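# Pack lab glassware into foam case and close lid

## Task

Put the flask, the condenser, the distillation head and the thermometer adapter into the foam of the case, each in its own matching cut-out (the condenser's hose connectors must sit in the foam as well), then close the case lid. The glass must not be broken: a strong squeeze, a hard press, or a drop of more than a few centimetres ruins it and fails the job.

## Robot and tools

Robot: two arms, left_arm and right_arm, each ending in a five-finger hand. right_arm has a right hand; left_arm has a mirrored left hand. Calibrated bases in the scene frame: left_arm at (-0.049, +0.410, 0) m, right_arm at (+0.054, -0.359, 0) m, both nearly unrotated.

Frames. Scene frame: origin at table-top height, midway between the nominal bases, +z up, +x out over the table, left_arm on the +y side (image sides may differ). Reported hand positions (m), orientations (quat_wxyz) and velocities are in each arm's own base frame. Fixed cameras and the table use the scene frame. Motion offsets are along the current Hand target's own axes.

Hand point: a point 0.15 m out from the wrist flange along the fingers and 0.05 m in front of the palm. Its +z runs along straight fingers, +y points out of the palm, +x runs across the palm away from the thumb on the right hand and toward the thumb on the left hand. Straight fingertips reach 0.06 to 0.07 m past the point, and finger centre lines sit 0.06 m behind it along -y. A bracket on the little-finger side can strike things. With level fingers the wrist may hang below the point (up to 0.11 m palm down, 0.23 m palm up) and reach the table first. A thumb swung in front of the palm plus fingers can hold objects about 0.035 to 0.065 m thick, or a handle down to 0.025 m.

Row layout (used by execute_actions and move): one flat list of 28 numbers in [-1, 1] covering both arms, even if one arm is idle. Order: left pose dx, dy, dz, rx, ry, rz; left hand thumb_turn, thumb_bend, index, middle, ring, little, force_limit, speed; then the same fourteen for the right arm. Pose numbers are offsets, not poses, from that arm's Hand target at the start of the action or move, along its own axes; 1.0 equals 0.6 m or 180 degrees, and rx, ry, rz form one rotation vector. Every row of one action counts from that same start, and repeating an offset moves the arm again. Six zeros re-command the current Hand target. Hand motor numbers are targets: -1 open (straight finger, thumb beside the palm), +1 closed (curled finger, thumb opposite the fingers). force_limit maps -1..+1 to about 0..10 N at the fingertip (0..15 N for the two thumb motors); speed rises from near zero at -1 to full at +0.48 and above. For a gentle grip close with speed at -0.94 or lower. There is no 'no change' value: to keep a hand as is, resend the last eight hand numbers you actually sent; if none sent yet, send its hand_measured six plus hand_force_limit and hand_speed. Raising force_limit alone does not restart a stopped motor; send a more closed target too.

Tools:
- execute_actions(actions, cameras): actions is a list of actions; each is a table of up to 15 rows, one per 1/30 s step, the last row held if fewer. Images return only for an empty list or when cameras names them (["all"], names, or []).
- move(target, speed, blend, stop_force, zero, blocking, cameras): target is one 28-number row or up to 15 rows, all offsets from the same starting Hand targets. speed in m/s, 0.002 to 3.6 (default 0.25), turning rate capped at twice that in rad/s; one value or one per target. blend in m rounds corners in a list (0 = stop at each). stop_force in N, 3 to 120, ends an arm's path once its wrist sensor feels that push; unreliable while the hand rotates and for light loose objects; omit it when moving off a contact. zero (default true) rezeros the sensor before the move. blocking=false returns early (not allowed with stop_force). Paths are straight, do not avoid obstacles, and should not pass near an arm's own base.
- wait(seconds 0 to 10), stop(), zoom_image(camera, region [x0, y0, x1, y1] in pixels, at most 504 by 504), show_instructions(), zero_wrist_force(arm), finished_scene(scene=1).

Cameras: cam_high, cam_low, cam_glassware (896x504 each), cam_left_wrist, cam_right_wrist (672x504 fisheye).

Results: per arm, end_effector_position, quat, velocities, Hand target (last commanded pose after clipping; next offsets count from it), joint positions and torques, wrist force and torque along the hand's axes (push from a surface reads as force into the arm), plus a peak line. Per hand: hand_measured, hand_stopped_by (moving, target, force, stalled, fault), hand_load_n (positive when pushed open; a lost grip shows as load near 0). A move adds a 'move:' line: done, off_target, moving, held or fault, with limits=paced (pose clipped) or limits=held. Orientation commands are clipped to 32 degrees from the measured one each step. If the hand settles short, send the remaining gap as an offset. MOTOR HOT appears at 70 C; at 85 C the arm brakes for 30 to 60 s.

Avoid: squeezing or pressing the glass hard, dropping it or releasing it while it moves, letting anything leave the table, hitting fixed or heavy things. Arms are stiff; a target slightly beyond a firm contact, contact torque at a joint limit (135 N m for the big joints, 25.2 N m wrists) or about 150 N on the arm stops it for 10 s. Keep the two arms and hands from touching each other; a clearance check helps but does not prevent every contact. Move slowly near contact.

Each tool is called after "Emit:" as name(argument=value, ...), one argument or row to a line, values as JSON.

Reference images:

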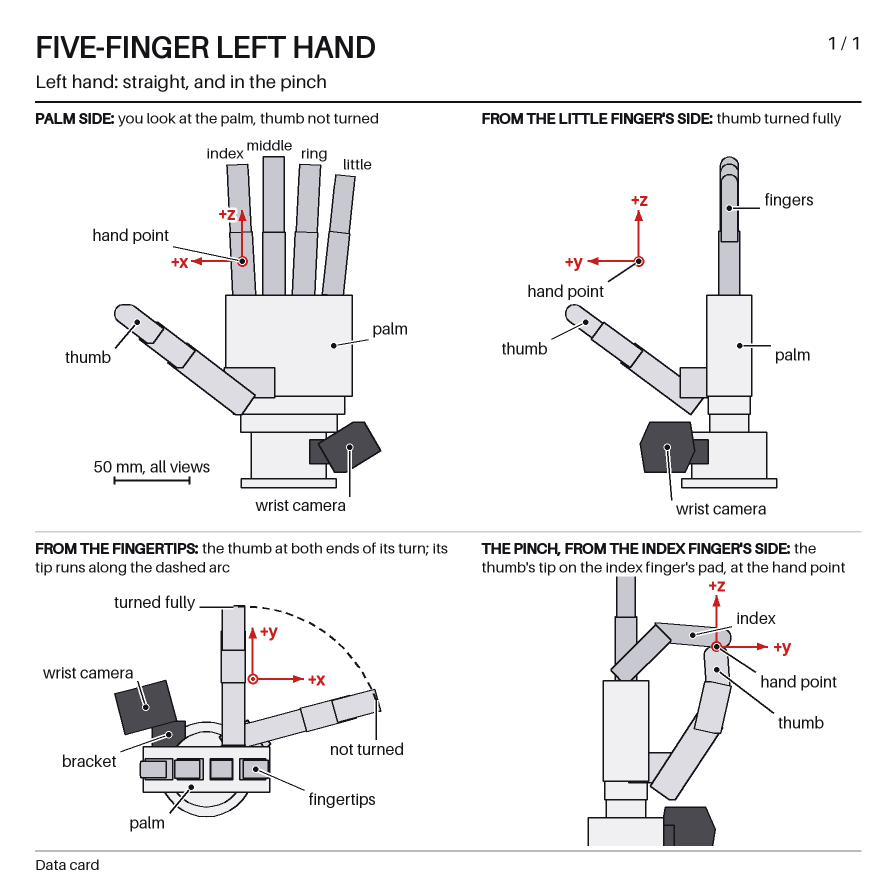

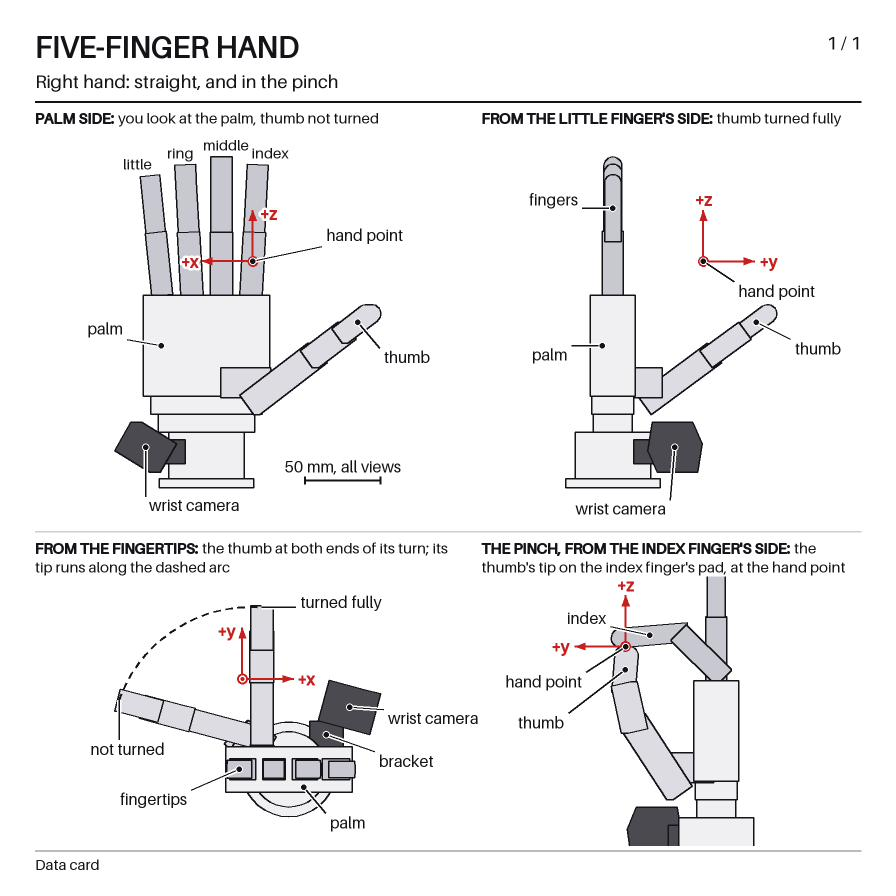

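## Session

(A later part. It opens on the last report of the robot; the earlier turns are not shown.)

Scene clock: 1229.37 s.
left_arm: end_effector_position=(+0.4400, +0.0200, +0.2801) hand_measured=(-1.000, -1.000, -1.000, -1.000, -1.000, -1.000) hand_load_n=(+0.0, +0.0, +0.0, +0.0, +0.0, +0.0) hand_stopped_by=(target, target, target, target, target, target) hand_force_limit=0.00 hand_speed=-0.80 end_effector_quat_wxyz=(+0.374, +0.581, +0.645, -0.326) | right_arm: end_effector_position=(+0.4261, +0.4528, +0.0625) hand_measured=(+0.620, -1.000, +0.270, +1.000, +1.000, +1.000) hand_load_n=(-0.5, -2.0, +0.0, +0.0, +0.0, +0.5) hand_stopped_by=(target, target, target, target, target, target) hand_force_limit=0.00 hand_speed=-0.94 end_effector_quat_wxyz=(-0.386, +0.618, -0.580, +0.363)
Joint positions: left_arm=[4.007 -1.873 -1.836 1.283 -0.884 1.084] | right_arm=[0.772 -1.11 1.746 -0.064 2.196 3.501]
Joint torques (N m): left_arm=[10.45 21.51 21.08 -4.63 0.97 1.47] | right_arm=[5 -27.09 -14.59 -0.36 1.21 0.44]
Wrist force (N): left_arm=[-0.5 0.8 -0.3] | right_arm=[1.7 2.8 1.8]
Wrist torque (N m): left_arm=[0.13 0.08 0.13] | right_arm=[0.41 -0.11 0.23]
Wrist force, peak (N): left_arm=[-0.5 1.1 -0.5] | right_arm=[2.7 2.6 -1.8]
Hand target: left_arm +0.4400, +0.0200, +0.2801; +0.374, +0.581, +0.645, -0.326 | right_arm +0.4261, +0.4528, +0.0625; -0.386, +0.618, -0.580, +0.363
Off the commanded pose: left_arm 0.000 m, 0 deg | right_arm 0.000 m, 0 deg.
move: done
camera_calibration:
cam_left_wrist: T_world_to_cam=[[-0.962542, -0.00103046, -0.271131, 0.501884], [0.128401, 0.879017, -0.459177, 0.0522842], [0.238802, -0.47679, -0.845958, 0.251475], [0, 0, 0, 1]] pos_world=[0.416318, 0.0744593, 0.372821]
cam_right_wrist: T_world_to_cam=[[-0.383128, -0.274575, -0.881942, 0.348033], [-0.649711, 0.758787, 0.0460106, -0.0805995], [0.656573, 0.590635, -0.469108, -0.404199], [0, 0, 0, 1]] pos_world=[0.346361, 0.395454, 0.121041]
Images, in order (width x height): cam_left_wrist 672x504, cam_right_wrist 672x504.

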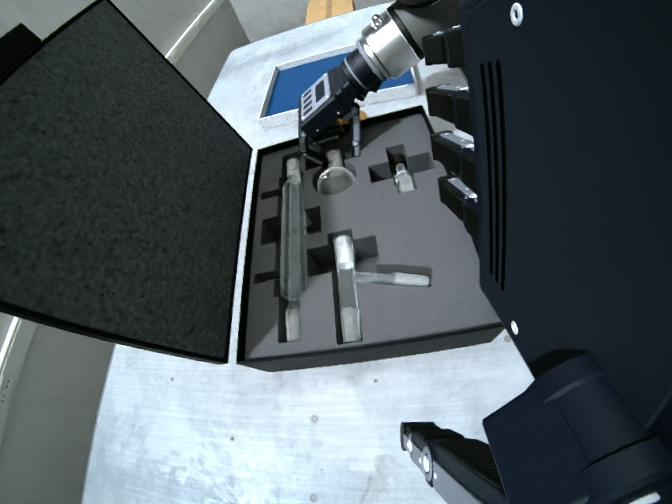

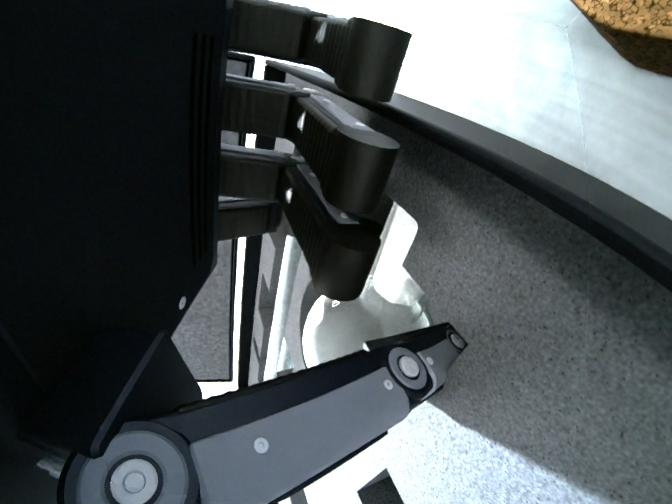

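Emit:
move(
  target=[
    [0,0,0,0,0,0,-1,-1,-1,-1,-1,-1,0,-0.8, 0,-0.0011,0.00225,0,0,0,0.62,-1,0.27,1,1,1,0,-0.94],
    [0,0,0,0,0,0,-1,-1,-1,-1,-1,-1,0,-0.8, 0,-0.0161,-0.00506,0,0,0,0.62,-1,0.27,1,1,1,0,-0.94],
  ],
  speed=0.01,
  stop_force=4,
  cameras=["cam_left_wrist", "cam_right_wrist"],
)

Emit:
zoom_image(
  camera="cam_left_wrist",
  region=[290, 120, 370, 200],
)

Scene clock: 1233.47 s.
left_arm: end_effector_position=(+0.4400, +0.0200, +0.2801) hand_measured=(-1.000, -1.000, -1.000, -1.000, -1.000, -1.000) hand_load_n=(+0.0, +0.0, +0.0, +0.0, +0.0, +0.0) hand_stopped_by=(target, target, target, target, target, target) hand_force_limit=0.00 hand_speed=-0.80 end_effector_quat_wxyz=(+0.374, +0.581, +0.645, -0.326) | right_arm: end_effector_position=(+0.4276, +0.4529, +0.0725) hand_measured=(+0.620, -1.000, +0.270, +1.000, +1.000, +1.000) hand_load_n=(+0.0, +0.0, +0.0, +0.0, +0.5, +0.0) hand_stopped_by=(target, target, target, target, target, target) hand_force_limit=0.00 hand_speed=-0.94 end_effector_quat_wxyz=(-0.386, +0.618, -0.580, +0.363)
Joint positions: left_arm=[4.007 -1.873 -1.836 1.283 -0.884 1.084] | right_arm=[0.77 -1.123 1.734 -0.041 2.194 3.499]
Joint torques (N m): left_arm=[10.85 22.02 20.67 -4.38 0.89 1.38] | right_arm=[6.7 -22.2 -9.94 -1.11 2.1 1.28]
Wrist force (N): left_arm=[-0.7 0.6 -0.4] | right_arm=[1.2 4.2 -0.8]
Wrist torque (N m): left_arm=[0.09 0.12 0.13] | right_arm=[0.40 -0.09 0.24]
Wrist force, peak (N): left_arm=[-0.6 1.0 -0.5] | right_arm=[1.0 4.6 -1.3]
Hand target: left_arm +0.4400, +0.0200, +0.2801; +0.374, +0.581, +0.645, -0.326 | right_arm +0.4276, +0.4529, +0.0725; -0.386, +0.618, -0.580, +0.363
Off the commanded pose: left_arm 0.000 m, 0 deg | right_arm 0.000 m, 0 deg.
move: done
camera_calibration:
cam_left_wrist: T_world_to_cam=[[-0.962542, -0.00103046, -0.271131, 0.501884], [0.128401, 0.879017, -0.459177, 0.0522842], [0.238802, -0.47679, -0.845958, 0.251475], [0, 0, 0, 1]] pos_world=[0.416318, 0.0744593, 0.372821]
cam_right_wrist: T_world_to_cam=[[-0.383128, -0.274575, -0.881942, 0.357455], [-0.649711, 0.758787, 0.0460106, -0.080161], [0.656573, 0.590635, -0.469108, -0.400552], [0, 0, 0, 1]] pos_world=[0.347861, 0.395554, 0.131041]
Images, in order (width x height): cam_left_wrist 672x504, cam_right_wrist 672x504.

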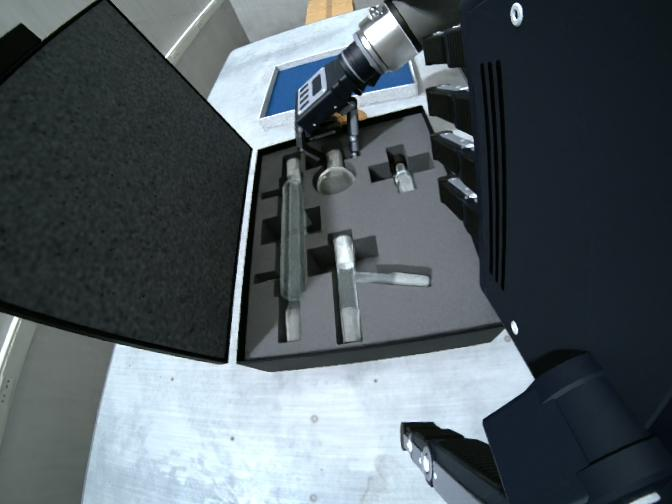

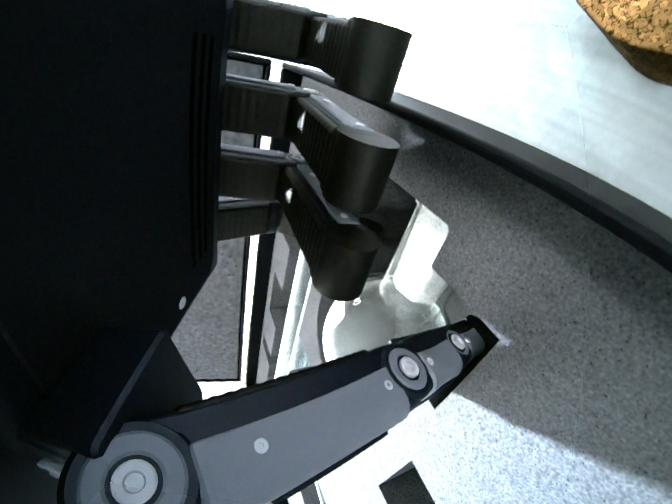

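Scaled by 6.300 from the camera's 672x504 image, which has a finer 960x720 frame.

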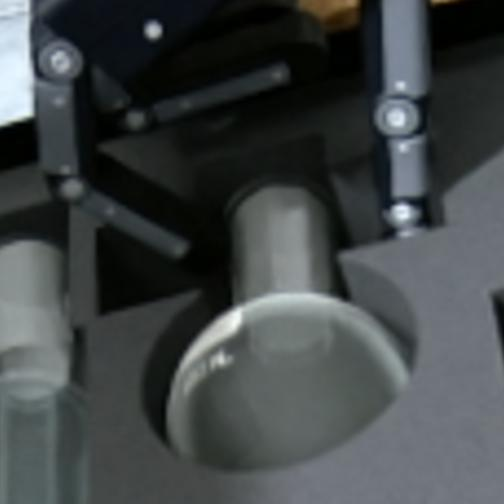

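Emit:
move(
  target=[
    [0,0,0,0,0,0,-1,-1,-1,-1,-1,-1,0,-0.8, 0,-0.045,-0.0219,0,0,0,0.62,-1,0.27,1,1,1,0,-0.94],
    [0,0,0,0,0,0,-1,-1,-1,-1,-1,-1,0,-0.8, 0,-0.1798,-0.0877,0,0,0,0.62,-1,0.27,1,1,1,0,-0.94],
  ],
  speed=[0.03, 0.12],
  blend=0.01,
  cameras=["cam_left_wrist", "cam_right_wrist", "cam_glassware", "cam_high"],
)

Emit:
zoom_image(
  camera="cam_right_wrist",
  region=[320, 120, 600, 330],
)

Scene clock: 1237.37 s.
left_arm: end_effector_position=(+0.4400, +0.0200, +0.2801) hand_measured=(-1.000, -1.000, -1.000, -1.000, -1.000, -1.000) hand_load_n=(+0.0, +0.0, +0.0, +0.0, +0.0, +0.0) hand_stopped_by=(target, target, target, target, target, target) hand_force_limit=0.00 hand_speed=-0.80 end_effector_quat_wxyz=(+0.374, +0.581, +0.645, -0.326) | right_arm: end_effector_position=(+0.4277, +0.4530, +0.1926) hand_measured=(+0.620, -1.000, +0.270, +1.000, +1.000, +1.000) hand_load_n=(+0.0, +0.0, +0.5, +0.0, +0.5, +0.0) hand_stopped_by=(target, target, target, target, target, target) hand_force_limit=0.00 hand_speed=-0.94 end_effector_quat_wxyz=(-0.386, +0.618, -0.580, +0.363)
Joint positions: left_arm=[4.007 -1.873 -1.836 1.283 -0.884 1.084] | right_arm=[0.77 -1.251 1.576 0.245 2.194 3.5]
Joint torques (N m): left_arm=[10.68 22.19 21.31 -4.47 0.92 1.3] | right_arm=[7.24 -23.91 -18.74 0.79 2.02 1.22]
Wrist force (N): left_arm=[-0.2 0.7 -0.3] | right_arm=[1.7 4.0 -0.6]
Wrist torque (N m): left_arm=[0.11 0.04 0.16] | right_arm=[0.35 -0.17 0.20]
Wrist force, peak (N): left_arm=[-0.6 0.8 -0.6] | right_arm=[1.3 5.1 -0.8]
Hand target: left_arm +0.4400, +0.0200, +0.2801; +0.374, +0.581, +0.645, -0.326 | right_arm +0.4276, +0.4530, +0.1926; -0.386, +0.618, -0.580, +0.363
Off the commanded pose: left_arm 0.000 m, 0 deg | right_arm 0.000 m, 0 deg.
move: done
camera_calibration:
cam_left_wrist: T_world_to_cam=[[-0.962542, -0.00103046, -0.271131, 0.501884], [0.128401, 0.879017, -0.459177, 0.0522842], [0.238802, -0.47679, -0.845958, 0.251475], [0, 0, 0, 1]] pos_world=[0.416318, 0.0744593, 0.372821]
cam_right_wrist: T_world_to_cam=[[-0.383011, -0.274471, -0.882025, 0.463254], [-0.649717, 0.758782, 0.0460136, -0.0857546], [0.656635, 0.590691, -0.468951, -0.344401], [0, 0, 0, 1]] pos_world=[0.347861, 0.395654, 0.25104]
Images, in order (width x height): cam_high 896x504, cam_glassware 896x504, cam_left_wrist 672x504, cam_right_wrist 672x504.

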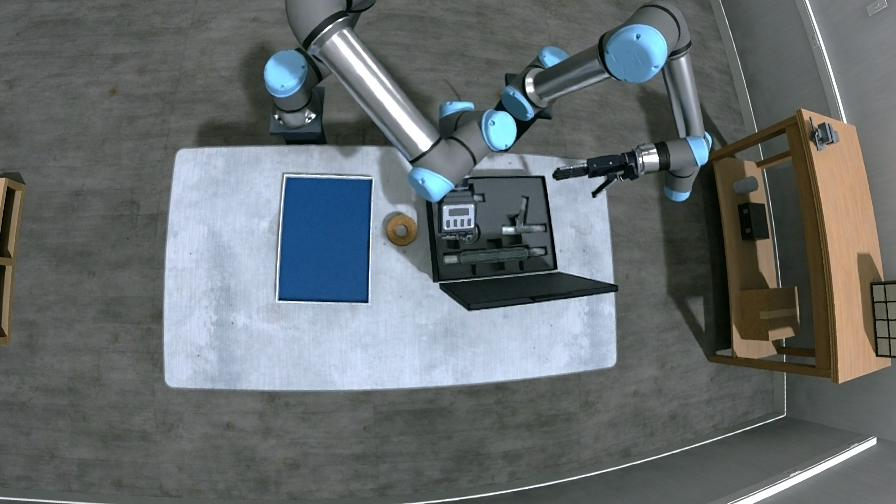

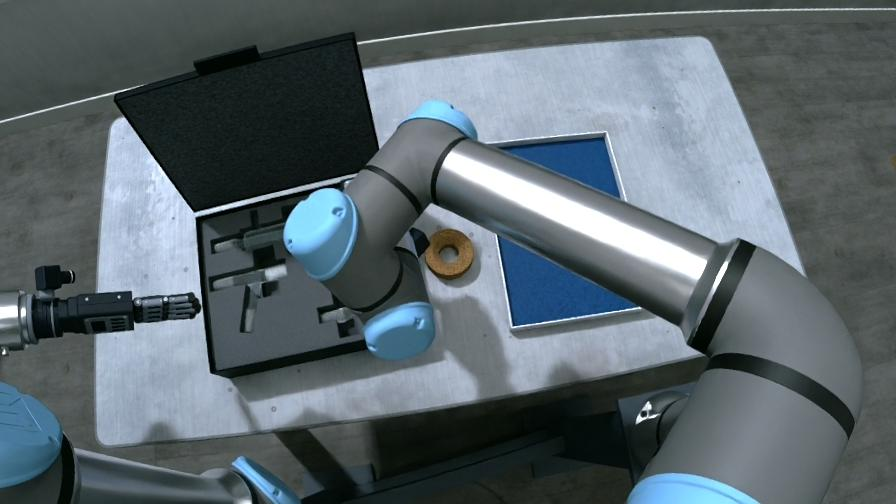

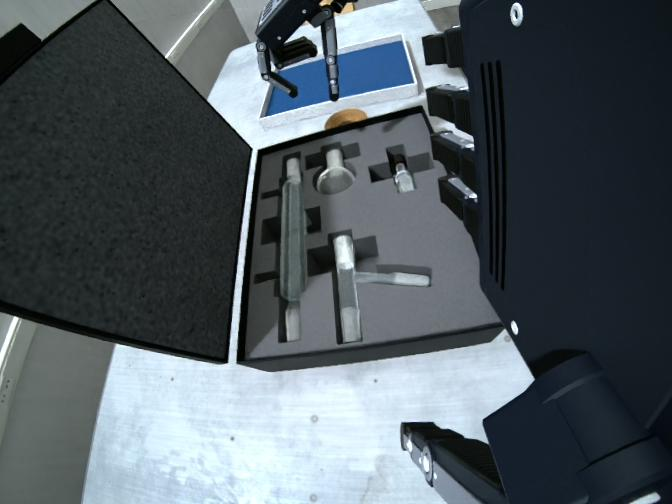

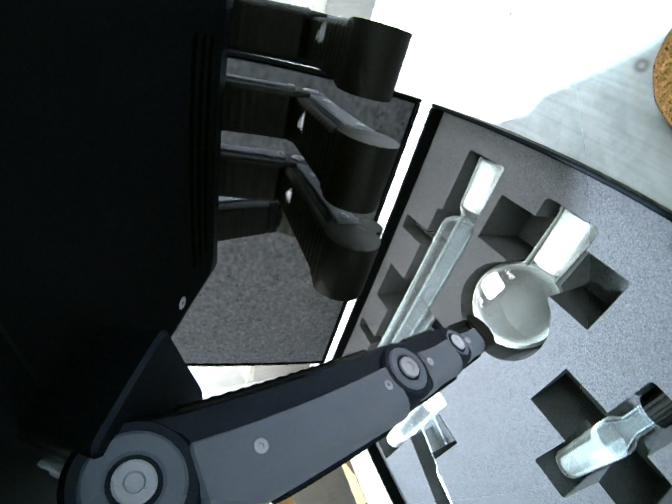

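Scaled by 1.800 from the camera's 672x504 image, which has a finer 960x720 frame.

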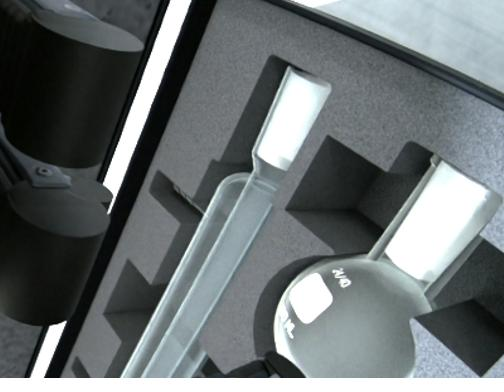

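Emit:
move(
  target=[0,0,0,0,0,0,-1,-1,-1,-1,-1,-1,0,-0.8, -0.0885,-0.092,-0.2192,-0.1333,0,0,-1,-1,-1,-1,-1,-1,0,0],
  speed=0.2,
  cameras=["cam_right_wrist", "cam_left_wrist"],
)

Emit:
zoom_image(
  camera="cam_left_wrist",
  region=[240, 100, 500, 360],
)

Scene clock: 1241.20 s.
left_arm: end_effector_position=(+0.4400, +0.0200, +0.2801) hand_measured=(-1.000, -1.000, -1.000, -1.000, -1.000, -1.000) hand_load_n=(+0.0, +0.0, +0.0, +0.0, +0.0, +0.0) hand_stopped_by=(target, target, target, target, target, target) hand_force_limit=0.00 hand_speed=-0.80 end_effector_quat_wxyz=(+0.374, +0.581, +0.645, -0.326) | right_arm: end_effector_position=(+0.3305, +0.5002, +0.2997) hand_measured=(-1.000, -1.000, -1.000, -1.000, -1.000, -1.000) hand_load_n=(+0.0, +0.0, +0.0, +0.0, +0.0, -0.5) hand_stopped_by=(target, target, target, target, target, target) hand_force_limit=0.00 hand_speed=0.00 end_effector_quat_wxyz=(-0.249, +0.685, -0.643, +0.234)
Joint positions: left_arm=[4.007 -1.873 -1.836 1.283 -0.884 1.084] | right_arm=[0.867 -1.109 1.014 1.139 2.052 3.813]
Joint torques (N m): left_arm=[10.18 21.44 20.35 -4.56 1.04 1.12] | right_arm=[-5.2 -40.39 -25.62 3.06 -0.08 0.54]
Wrist force (N): left_arm=[-0.2 0.7 -0.2] | right_arm=[1.7 3.1 0.3]
Wrist torque (N m): left_arm=[0.11 0.04 0.16] | right_arm=[0.18 -0.20 0.23]
Wrist force, peak (N): left_arm=[-0.6 0.9 -0.5] | right_arm=[2.1 5.1 0.6]
Hand target: left_arm +0.4400, +0.0200, +0.2801; +0.374, +0.581, +0.645, -0.326 | right_arm +0.3305, +0.5002, +0.2998; -0.249, +0.685, -0.643, +0.234
Off the commanded pose: left_arm 0.000 m, 0 deg | right_arm 0.000 m, 0 deg.
move: done
camera_calibration:
cam_left_wrist: T_world_to_cam=[[-0.962542, -0.00103046, -0.271131, 0.501884], [0.128401, 0.879017, -0.459177, 0.0522842], [0.238802, -0.47679, -0.845958, 0.251475], [0, 0, 0, 1]] pos_world=[0.416318, 0.0744593, 0.372821]
cam_right_wrist: T_world_to_cam=[[-0.70661, -0.295041, -0.643159, 0.579205], [-0.5791, 0.763439, 0.286014, -0.287142], [0.406627, 0.574554, -0.710312, -0.095187], [0, 0, 0, 1]] pos_world=[0.281693, 0.444795, 0.387035]
Images, in order (width x height): cam_left_wrist 672x504, cam_right_wrist 672x504.

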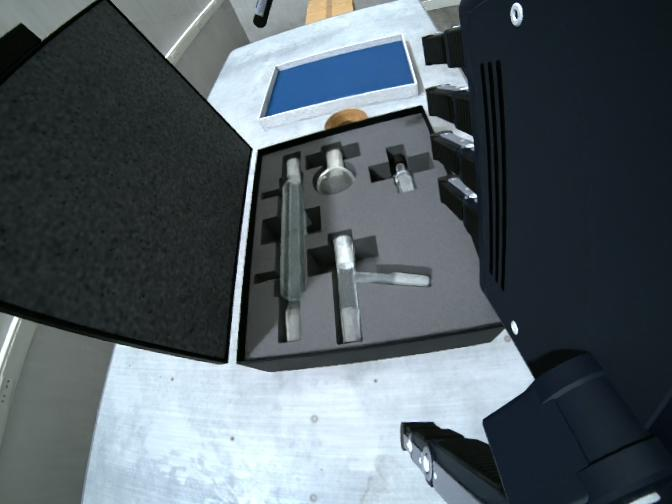

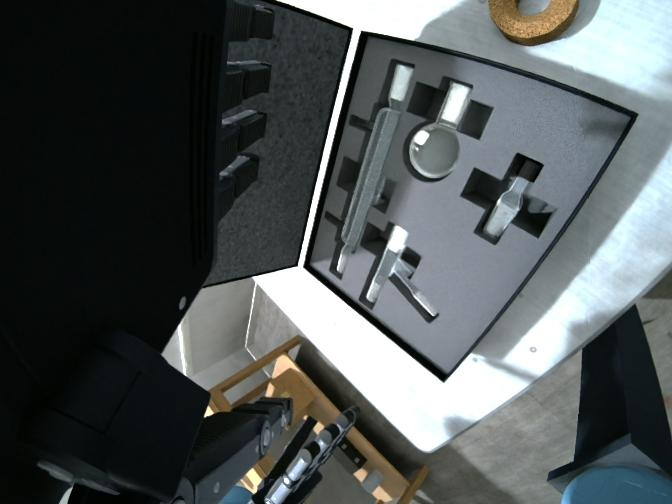

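Scaled by 1.938 from the camera's 672x504 image, which has a finer 960x720 frame.

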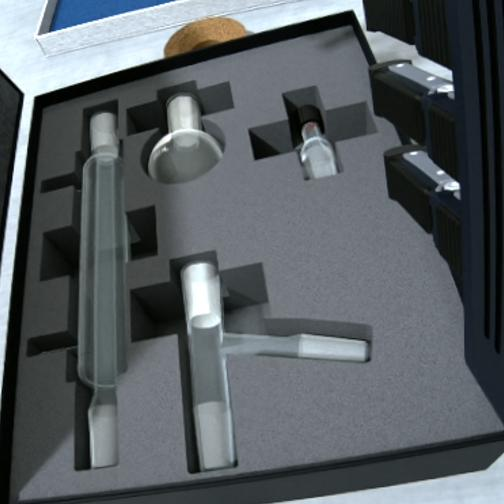

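Emit:
zoom_image(
  camera="cam_right_wrist",
  region=[300, 30, 560, 290],
)

Emit:
zoom_image(
  camera="cam_right_wrist",
  region=[400, 60, 570, 250],
)

Scaled by 1.938 from the camera's 672x504 image, which has a finer 960x720 frame.

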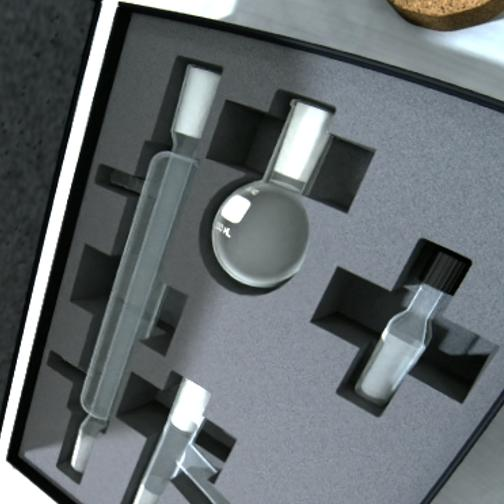

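Scaled by 2.653 from the camera's 672x504 image, which has a finer 960x720 frame.

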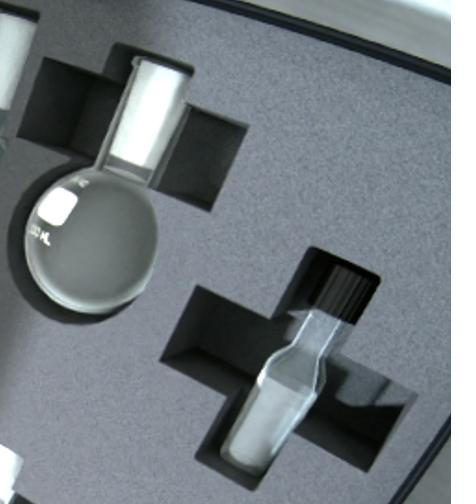

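Emit:
execute_actions(
  actions=[],
  cameras=["cam_low", "cam_glassware", "cam_high"],
)

Emit:
zoom_image(
  camera="cam_low",
  region=[400, 0, 700, 300],
)

Emit:
zoom_image(
  camera="cam_glassware",
  region=[90, 0, 430, 250],
)

Emit:
zoom_image(
  camera="cam_high",
  region=[400, 150, 640, 330],
)

Scene clock: 1247.67 s.
left_arm: end_effector_position=(+0.4400, +0.0200, +0.2801) hand_measured=(-1.000, -1.000, -1.000, -1.000, -1.000, -1.000) hand_load_n=(+0.0, +0.0, +0.0, +0.0, +0.0, +0.0) hand_stopped_by=(target, target, target, target, target, target) hand_force_limit=0.00 hand_speed=-0.80 end_effector_quat_wxyz=(+0.374, +0.581, +0.645, -0.326) | right_arm: end_effector_position=(+0.3305, +0.5002, +0.2998) hand_measured=(-1.000, -1.000, -1.000, -1.000, -1.000, -1.000) hand_load_n=(+0.0, +0.0, +0.0, +0.0, -0.5, +0.0) hand_stopped_by=(target, target, target, target, target, target) hand_force_limit=0.00 hand_speed=0.00 end_effector_quat_wxyz=(-0.249, +0.685, -0.643, +0.234)
Joint positions: left_arm=[4.007 -1.873 -1.836 1.283 -0.884 1.084] | right_arm=[0.866 -1.109 1.014 1.139 2.052 3.813]
Joint velocities: within noise
Joint torques (N m): left_arm=[10.54 22.39 20.12 -4.46 1.03 1.33] | right_arm=[-4.91 -44.34 -27.67 0.84 -0.34 1.25]
Motor temperatures (°C): left_arm=[30 28 31 33 33 34] | right_arm=[28 31 31 32 35 31]
Wrist force (N): left_arm=[-0.2 0.9 -0.2] | right_arm=[1.7 3.1 0.4]
Wrist torque (N m): left_arm=[0.13 0.04 0.15] | right_arm=[0.17 -0.21 0.22]
Wrist force, peak (N): left_arm=[-0.5 1.1 -0.2] | right_arm=[1.9 3.3 0.3]
Hand target: left_arm +0.4400, +0.0200, +0.2801; +0.374, +0.581, +0.645, -0.326 | right_arm +0.3305, +0.5002, +0.2998; -0.249, +0.685, -0.643, +0.234
Off the commanded pose: left_arm 0.000 m, 0 deg | right_arm 0.000 m, 0 deg.
Images, in order (width x height): cam_high 896x504, cam_low 896x504, cam_glassware 896x504.

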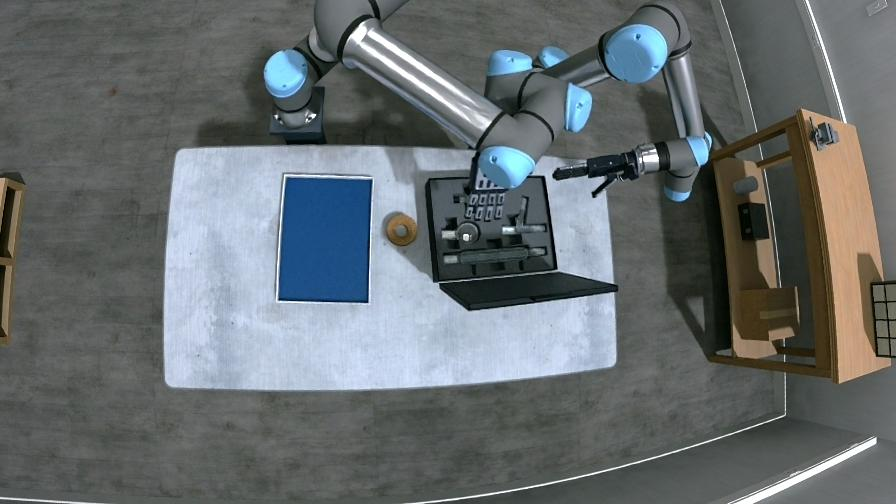

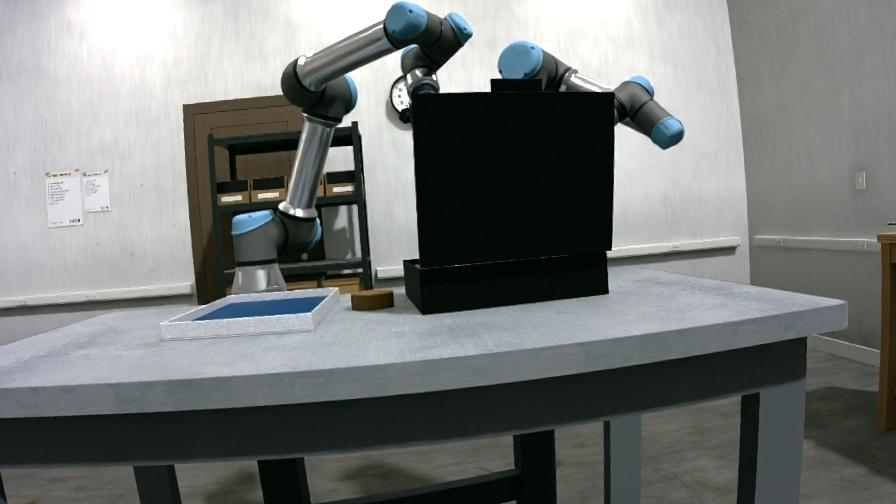

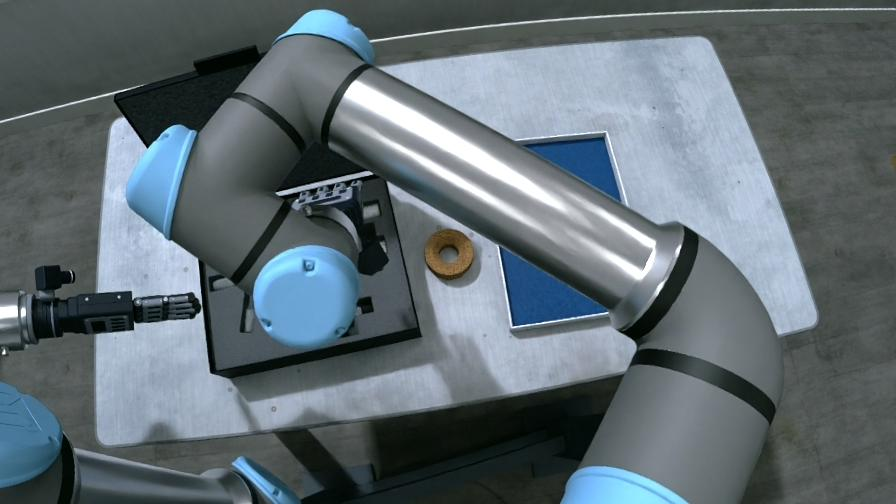

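Scaled by 1.680 from the camera's 896x504 image, which has a finer 1280x720 frame.

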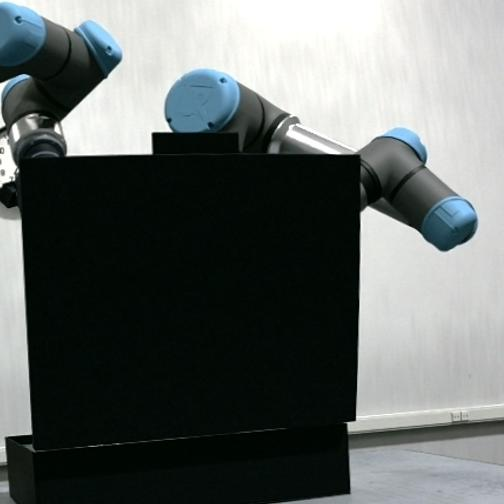

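Scaled by 1.482 from the camera's 896x504 image, which has a finer 1280x720 frame.

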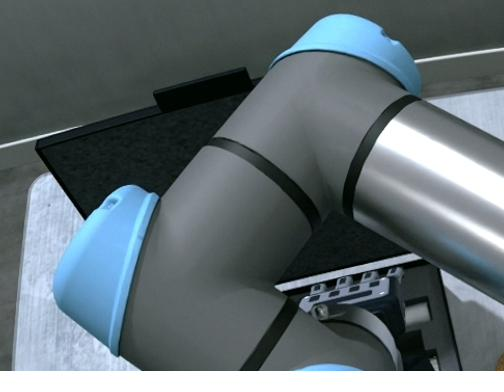

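Scaled by 2.100 from the camera's 896x504 image, which has a finer 1280x720 frame.

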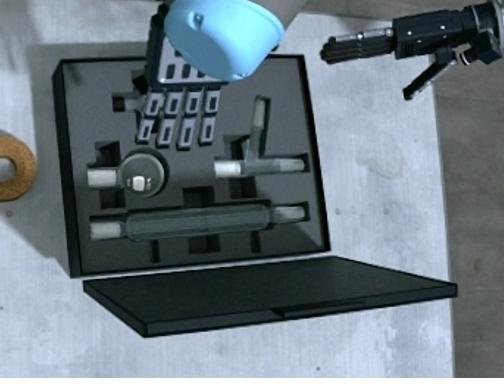

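Emit:
move(
  target=[-0.0495,-0.0573,-0.1145,-0.2707,-0.1521,-0.0751,-1,-1,-1,-1,-1,-1,0,-0.8, 0,0,0,0,0,0,-1,-1,-1,-1,-1,-1,0,0],
  speed=0.2,
  cameras=["cam_left_wrist", "cam_right_wrist"],
)

Scene clock: 1275.10 s.
left_arm: end_effector_position=(+0.4000, +0.0599, +0.3400) hand_measured=(-1.000, -1.000, -1.000, -1.000, -1.000, -1.000) hand_load_n=(+0.0, +0.0, +0.0, +0.0, +0.0, +0.0) hand_stopped_by=(target, target, target, target, target, target) hand_force_limit=0.00 hand_speed=-0.80 end_effector_quat_wxyz=(+0.676, +0.209, +0.678, -0.198) | right_arm: end_effector_position=(+0.3305, +0.5002, +0.2998) hand_measured=(-1.000, -1.000, -1.000, -1.000, -1.000, -1.000) hand_load_n=(+0.0, +0.0, +0.0, +0.0, +0.0, +0.0) hand_stopped_by=(target, target, target, target, target, target) hand_force_limit=0.00 hand_speed=0.00 end_effector_quat_wxyz=(-0.249, +0.685, -0.643, +0.234)
Joint positions: left_arm=[4.557 -1.409 -2.644 0.929 -0.429 1.568] | right_arm=[0.866 -1.109 1.014 1.139 2.052 3.813]
Joint torques (N m): left_arm=[-2.61 11.68 17.88 -2.36 0.69 -1.22] | right_arm=[-4.38 -40.81 -26.24 2.67 -0.42 1.33]
Wrist force (N): left_arm=[0.0 0.2 0.0] | right_arm=[1.3 3.0 0.2]
Wrist torque (N m): left_arm=[0.01 0.00 0.18] | right_arm=[0.16 -0.13 0.19]
Wrist force, peak (N): left_arm=[-0.5 1.0 -0.7] | right_arm=[2.1 3.4 0.3]
Hand target: left_arm +0.4000, +0.0599, +0.3400; +0.676, +0.209, +0.678, -0.198 | right_arm +0.3305, +0.5002, +0.2998; -0.249, +0.685, -0.643, +0.234
Off the commanded pose: left_arm 0.000 m, 0 deg | right_arm 0.000 m, 0 deg.
move: done
camera_calibration:
cam_left_wrist: T_world_to_cam=[[-0.498027, -0.817359, -0.289645, 0.349037], [-0.299164, 0.475456, -0.827311, 0.370248], [0.813923, -0.325372, -0.481314, -0.0323764], [0, 0, 0, 1]] pos_world=[0.310947, 0.0987181, 0.391824]
cam_right_wrist: T_world_to_cam=[[-0.706618, -0.294741, -0.643287, 0.579188], [-0.579024, 0.763408, 0.28625, -0.28727], [0.406721, 0.574748, -0.710101, -0.0953098], [0, 0, 0, 1]] pos_world=[0.281693, 0.444794, 0.387136]
Images, in order (width x height): cam_left_wrist 672x504, cam_right_wrist 672x504.

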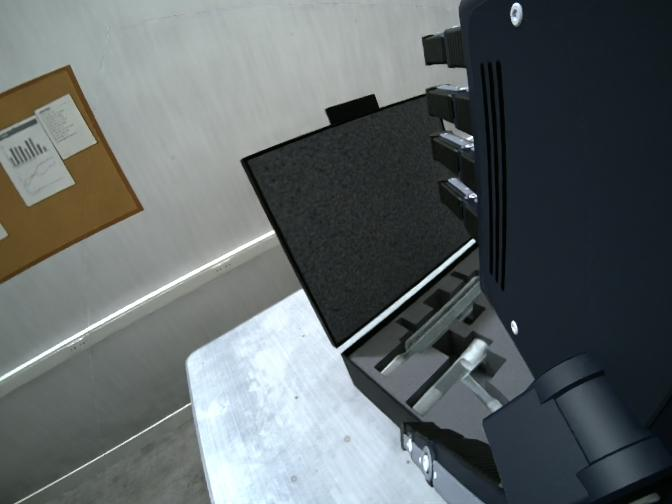

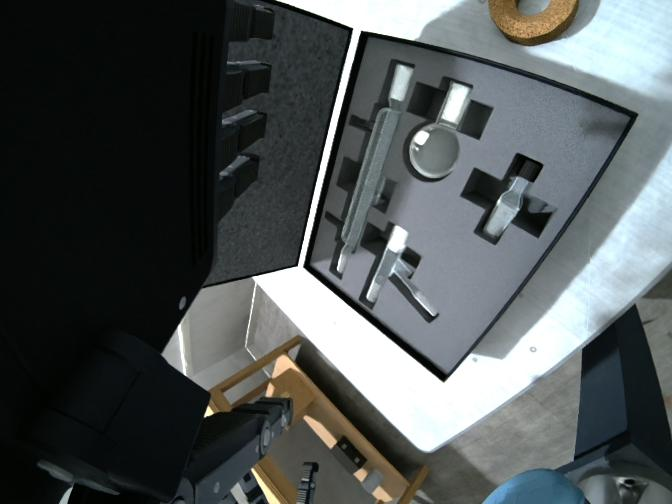

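Emit:
zoom_image(
  camera="cam_left_wrist",
  region=[230, 80, 450, 200],
)

Emit:
zoom_image(
  camera="cam_left_wrist",
  region=[230, 200, 480, 400],
)

Scaled by 2.291 from the camera's 672x504 image, which has a finer 960x720 frame.

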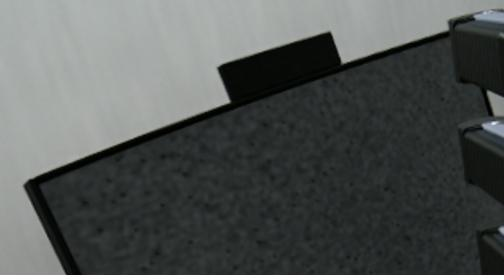

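Scaled by 2.016 from the camera's 672x504 image, which has a finer 960x720 frame.

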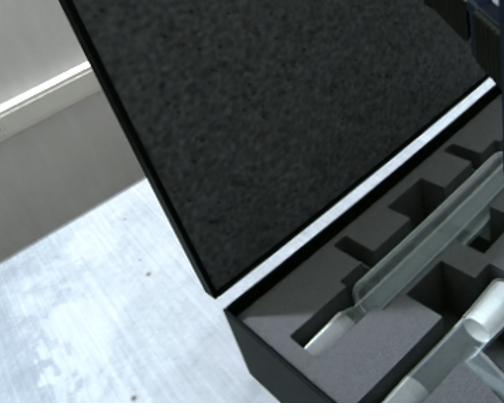

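Emit:
move(
  target=[0.0183,0.1291,0.0145,0,0.1668,0.4713,-1,-1,-1,-1,-1,-1,0,-0.8, 0,0,0,0,0,0,-1,-1,-1,-1,-1,-1,0,0],
  speed=0.3,
  cameras=["cam_high"],
)

Scene clock: 1322.63 s.
left_arm: end_effector_position=(+0.4500, +0.1198, +0.3301) hand_measured=(-1.000, -1.000, -1.000, -1.000, -1.000, -1.000) hand_load_n=(+0.0, +0.0, +0.0, +0.0, +0.0, +0.0) hand_stopped_by=(target, target, target, target, target, target) hand_force_limit=0.00 hand_speed=-0.80 end_effector_quat_wxyz=(+0.450, +0.647, +0.500, +0.360) | right_arm: end_effector_position=(+0.3305, +0.5002, +0.2998) hand_measured=(-1.000, -1.000, -1.000, -1.000, -1.000, -1.000) hand_load_n=(+0.0, +0.0, +0.0, +0.0, +0.0, +0.0) hand_stopped_by=(target, target, target, target, target, target) hand_force_limit=0.00 hand_speed=0.00 end_effector_quat_wxyz=(-0.249, +0.685, -0.643, +0.234)
Joint positions: left_arm=[4.376 -1.495 -2.191 2.382 -0.356 1.304] | right_arm=[0.866 -1.109 1.014 1.139 2.052 3.813]
Joint torques (N m): left_arm=[10.59 5.62 2 -0.71 3.1 2.78] | right_arm=[-4.48 -33.99 -24.86 2.57 -0.37 1.38]
Wrist force (N): left_arm=[-0.1 0.6 1.4] | right_arm=[1.6 2.9 0.0]
Wrist torque (N m): left_arm=[-0.15 0.28 0.09] | right_arm=[0.17 -0.16 0.21]
Wrist force, peak (N): left_arm=[0.4 0.9 1.5] | right_arm=[1.8 3.4 0.2]
Hand target: left_arm +0.4500, +0.1199, +0.3300; +0.450, +0.647, +0.500, +0.360 | right_arm +0.3305, +0.5002, +0.2998; -0.249, +0.685, -0.643, +0.234
Off the commanded pose: left_arm 0.000 m, 0 deg | right_arm 0.000 m, 0 deg.
move: done
Images, in order (width x height): cam_high 896x504.

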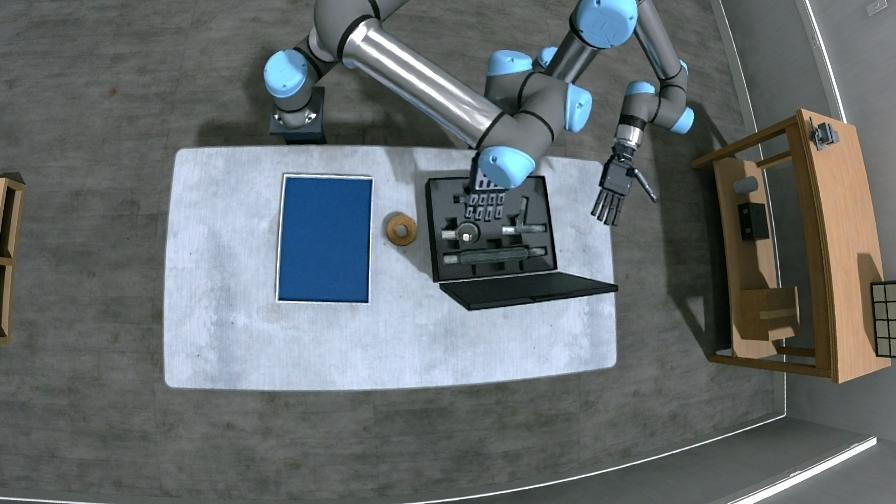

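Emit:
move(
  target=[0.0597,0.0494,0.2402,-0.0007,0.1657,0.4665,-1,-1,-1,-1,-1,-1,0,-0.8, 0,0,0,0,0,0,-1,-1,-1,-1,-1,-1,0,0],
  speed=0.3,
  cameras=["cam_high", "cam_left_wrist"],
)

Scene clock: 1328.63 s.
left_arm: end_effector_position=(+0.6002, +0.1197, +0.3102) hand_measured=(-1.000, -1.000, -1.000, -1.000, -1.000, -1.000) hand_load_n=(+0.0, +0.0, +0.0, +0.0, +0.0, -0.5) hand_stopped_by=(target, target, target, target, target, target) hand_force_limit=0.00 hand_speed=-0.80 end_effector_quat_wxyz=(-0.034, +0.706, +0.034, +0.706) | right_arm: end_effector_position=(+0.3305, +0.5002, +0.2998) hand_measured=(-1.000, -1.000, -1.000, -1.000, -1.000, -1.000) hand_load_n=(-0.5, +0.0, +0.0, +0.0, +0.0, +0.0) hand_stopped_by=(target, target, target, target, target, target) hand_force_limit=0.00 hand_speed=0.00 end_effector_quat_wxyz=(-0.249, +0.685, -0.643, +0.234)
Joint positions: left_arm=[3.925 -1.623 -2.078 3.701 -0.883 1.57] | right_arm=[0.866 -1.109 1.014 1.139 2.052 3.813]
Joint torques (N m): left_arm=[12.58 21.83 4.94 1.57 1.28 0.66] | right_arm=[-3.76 -26.89 -24.84 2.62 -0.27 1.43]
Wrist force (N): left_arm=[1.2 0.3 2.2] | right_arm=[1.8 3.1 0.1]
Wrist torque (N m): left_arm=[0.02 0.27 0.30] | right_arm=[0.19 -0.21 0.23]
Wrist force, peak (N): left_arm=[1.3 0.3 3.0] | right_arm=[2.0 3.2 0.2]
Hand target: left_arm +0.6001, +0.1197, +0.3101; -0.034, +0.706, +0.034, +0.706 | right_arm +0.3305, +0.5002, +0.2998; -0.249, +0.685, -0.643, +0.234
Off the commanded pose: left_arm 0.000 m, 0 deg | right_arm 0.000 m, 0 deg.
move: done
camera_calibration:
cam_left_wrist: T_world_to_cam=[[-0.0539454, 0.959786, 0.2755, -0.165627], [-0.482512, -0.266608, 0.834328, 0.0605331], [0.874227, -0.0879236, 0.47749, -0.552168], [0, 0, 0, 1]] pos_world=[0.502993, 0.126557, 0.25878]
Images, in order (width x height): cam_high 896x504, cam_left_wrist 672x504.

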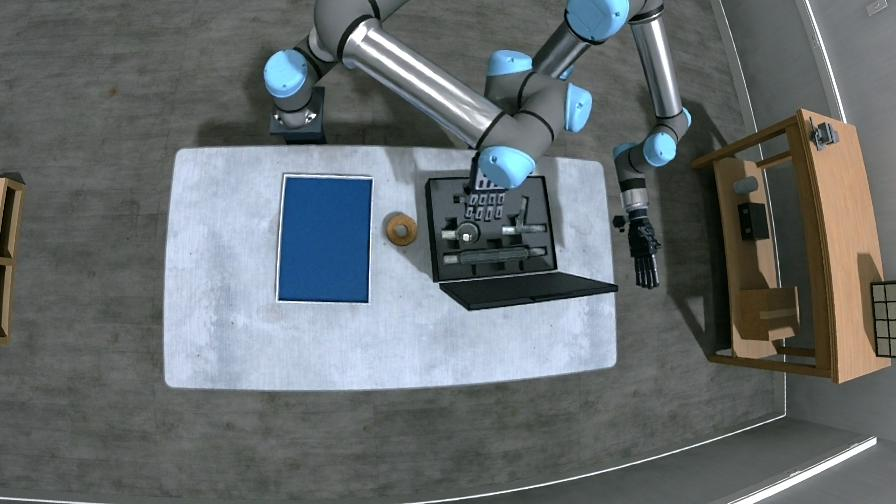

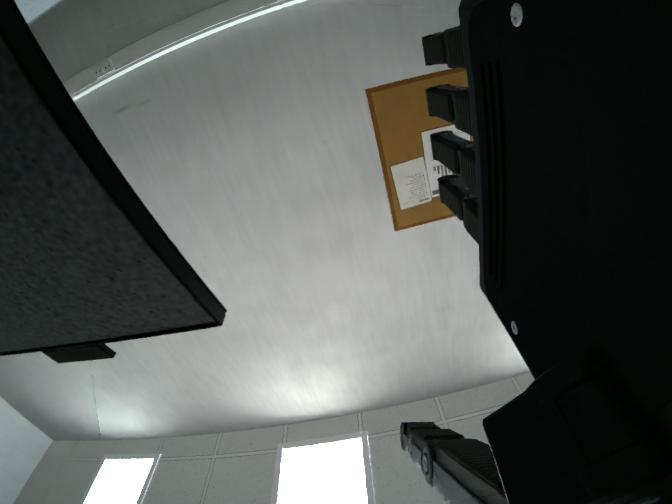

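Emit:
zoom_image(
  camera="cam_left_wrist",
  region=[20, 240, 260, 400],
)

Scaled by 2.100 from the camera's 672x504 image, which has a finer 960x720 frame.

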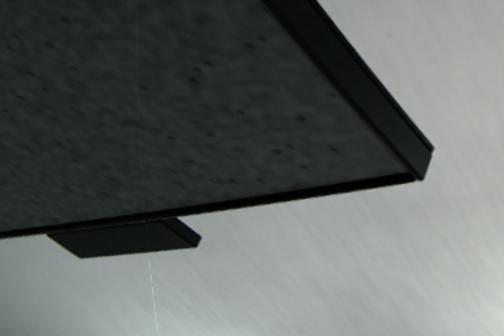

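Emit:
move(
  target=[0,0.138,0.054,0,0,0,-1,-1,-1,-1,-1,-1,0,-0.8, 0,0,0,0,0,0,-1,-1,-1,-1,-1,-1,0,0],
  speed=0.1,
  stop_force=5,
  cameras=["cam_high", "cam_left_wrist", "cam_low"],
)

Scene clock: 1360.60 s.
left_arm: end_effector_position=(+0.6403, +0.0404, +0.3101) hand_measured=(-1.000, -1.000, -1.000, -1.000, -1.000, -1.000) hand_load_n=(+0.0, +0.0, +0.0, +0.0, +0.0, +0.0) hand_stopped_by=(target, target, target, target, target, target) hand_force_limit=0.00 hand_speed=-0.80 end_effector_quat_wxyz=(-0.034, +0.706, +0.034, +0.706) | right_arm: end_effector_position=(+0.3305, +0.5002, +0.2998) hand_measured=(-1.000, -1.000, -1.000, -1.000, -1.000, -1.000) hand_load_n=(-0.5, +0.0, +0.0, +0.0, +0.0, +0.0) hand_stopped_by=(target, target, target, target, target, target) hand_force_limit=0.00 hand_speed=0.00 end_effector_quat_wxyz=(-0.249, +0.685, -0.643, +0.234)
Joint positions: left_arm=[3.683 -1.657 -2.041 3.698 -1.125 1.571] | right_arm=[0.866 -1.109 1.014 1.139 2.052 3.813]
Joint torques (N m): left_arm=[-9.17 28.58 5.58 3.52 -1 0.6] | right_arm=[-3.56 -26.07 -23.12 2.64 -0.22 1.21]
Wrist force (N): left_arm=[1.3 0.7 2.4] | right_arm=[1.6 2.9 0.2]
Wrist torque (N m): left_arm=[0.05 0.26 0.30] | right_arm=[0.16 -0.19 0.20]
Wrist force, peak (N): left_arm=[1.5 1.6 2.8] | right_arm=[2.1 3.4 0.3]
Hand target: left_arm +0.6403, +0.0404, +0.3101; -0.034, +0.706, +0.034, +0.706 | right_arm +0.3305, +0.5002, +0.2998; -0.249, +0.685, -0.643, +0.234
Off the commanded pose: left_arm 0.000 m, 0 deg | right_arm 0.000 m, 0 deg.
move: done
camera_calibration:
cam_left_wrist: T_world_to_cam=[[-0.0540592, 0.959707, 0.275754, -0.0873246], [-0.482421, -0.266892, 0.834289, 0.0587979], [0.87427, -0.0879287, 0.477411, -0.594151], [0, 0, 0, 1]] pos_world=[0.543093, 0.0472558, 0.25868]
Images, in order (width x height): cam_high 896x504, cam_low 896x504, cam_left_wrist 672x504.

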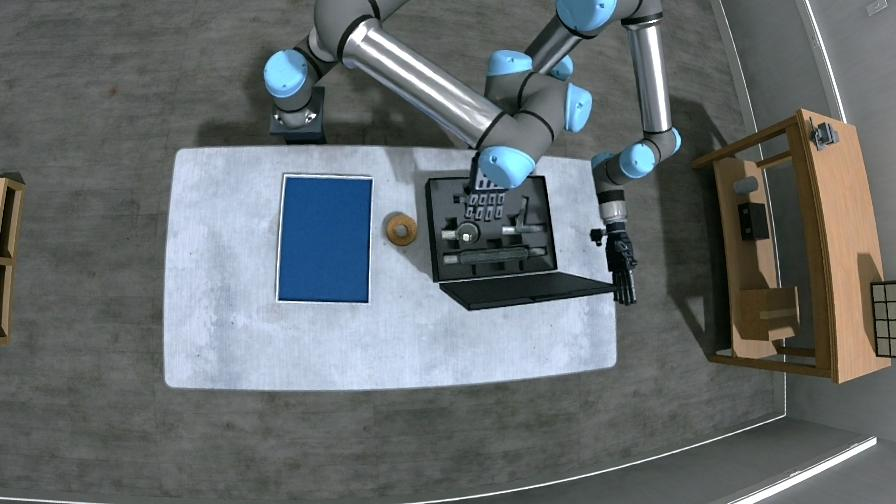

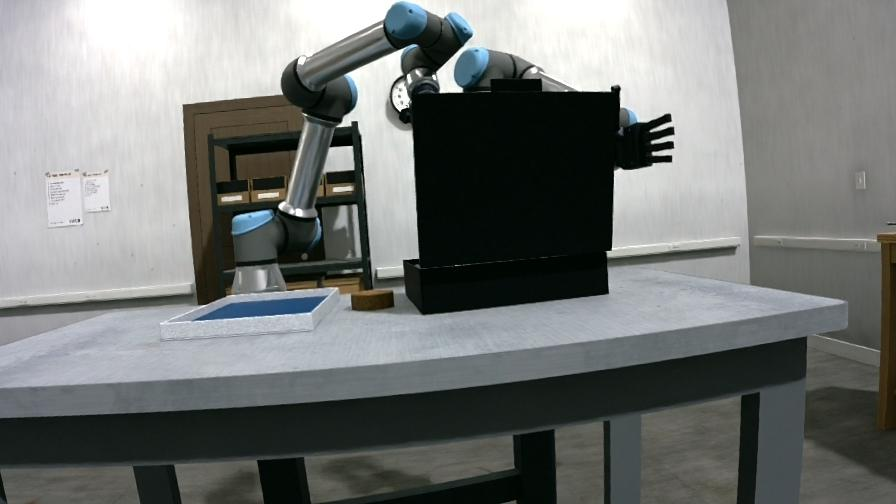

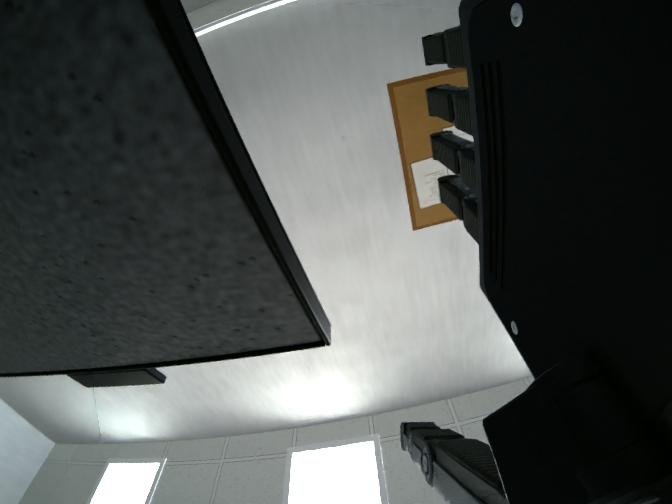

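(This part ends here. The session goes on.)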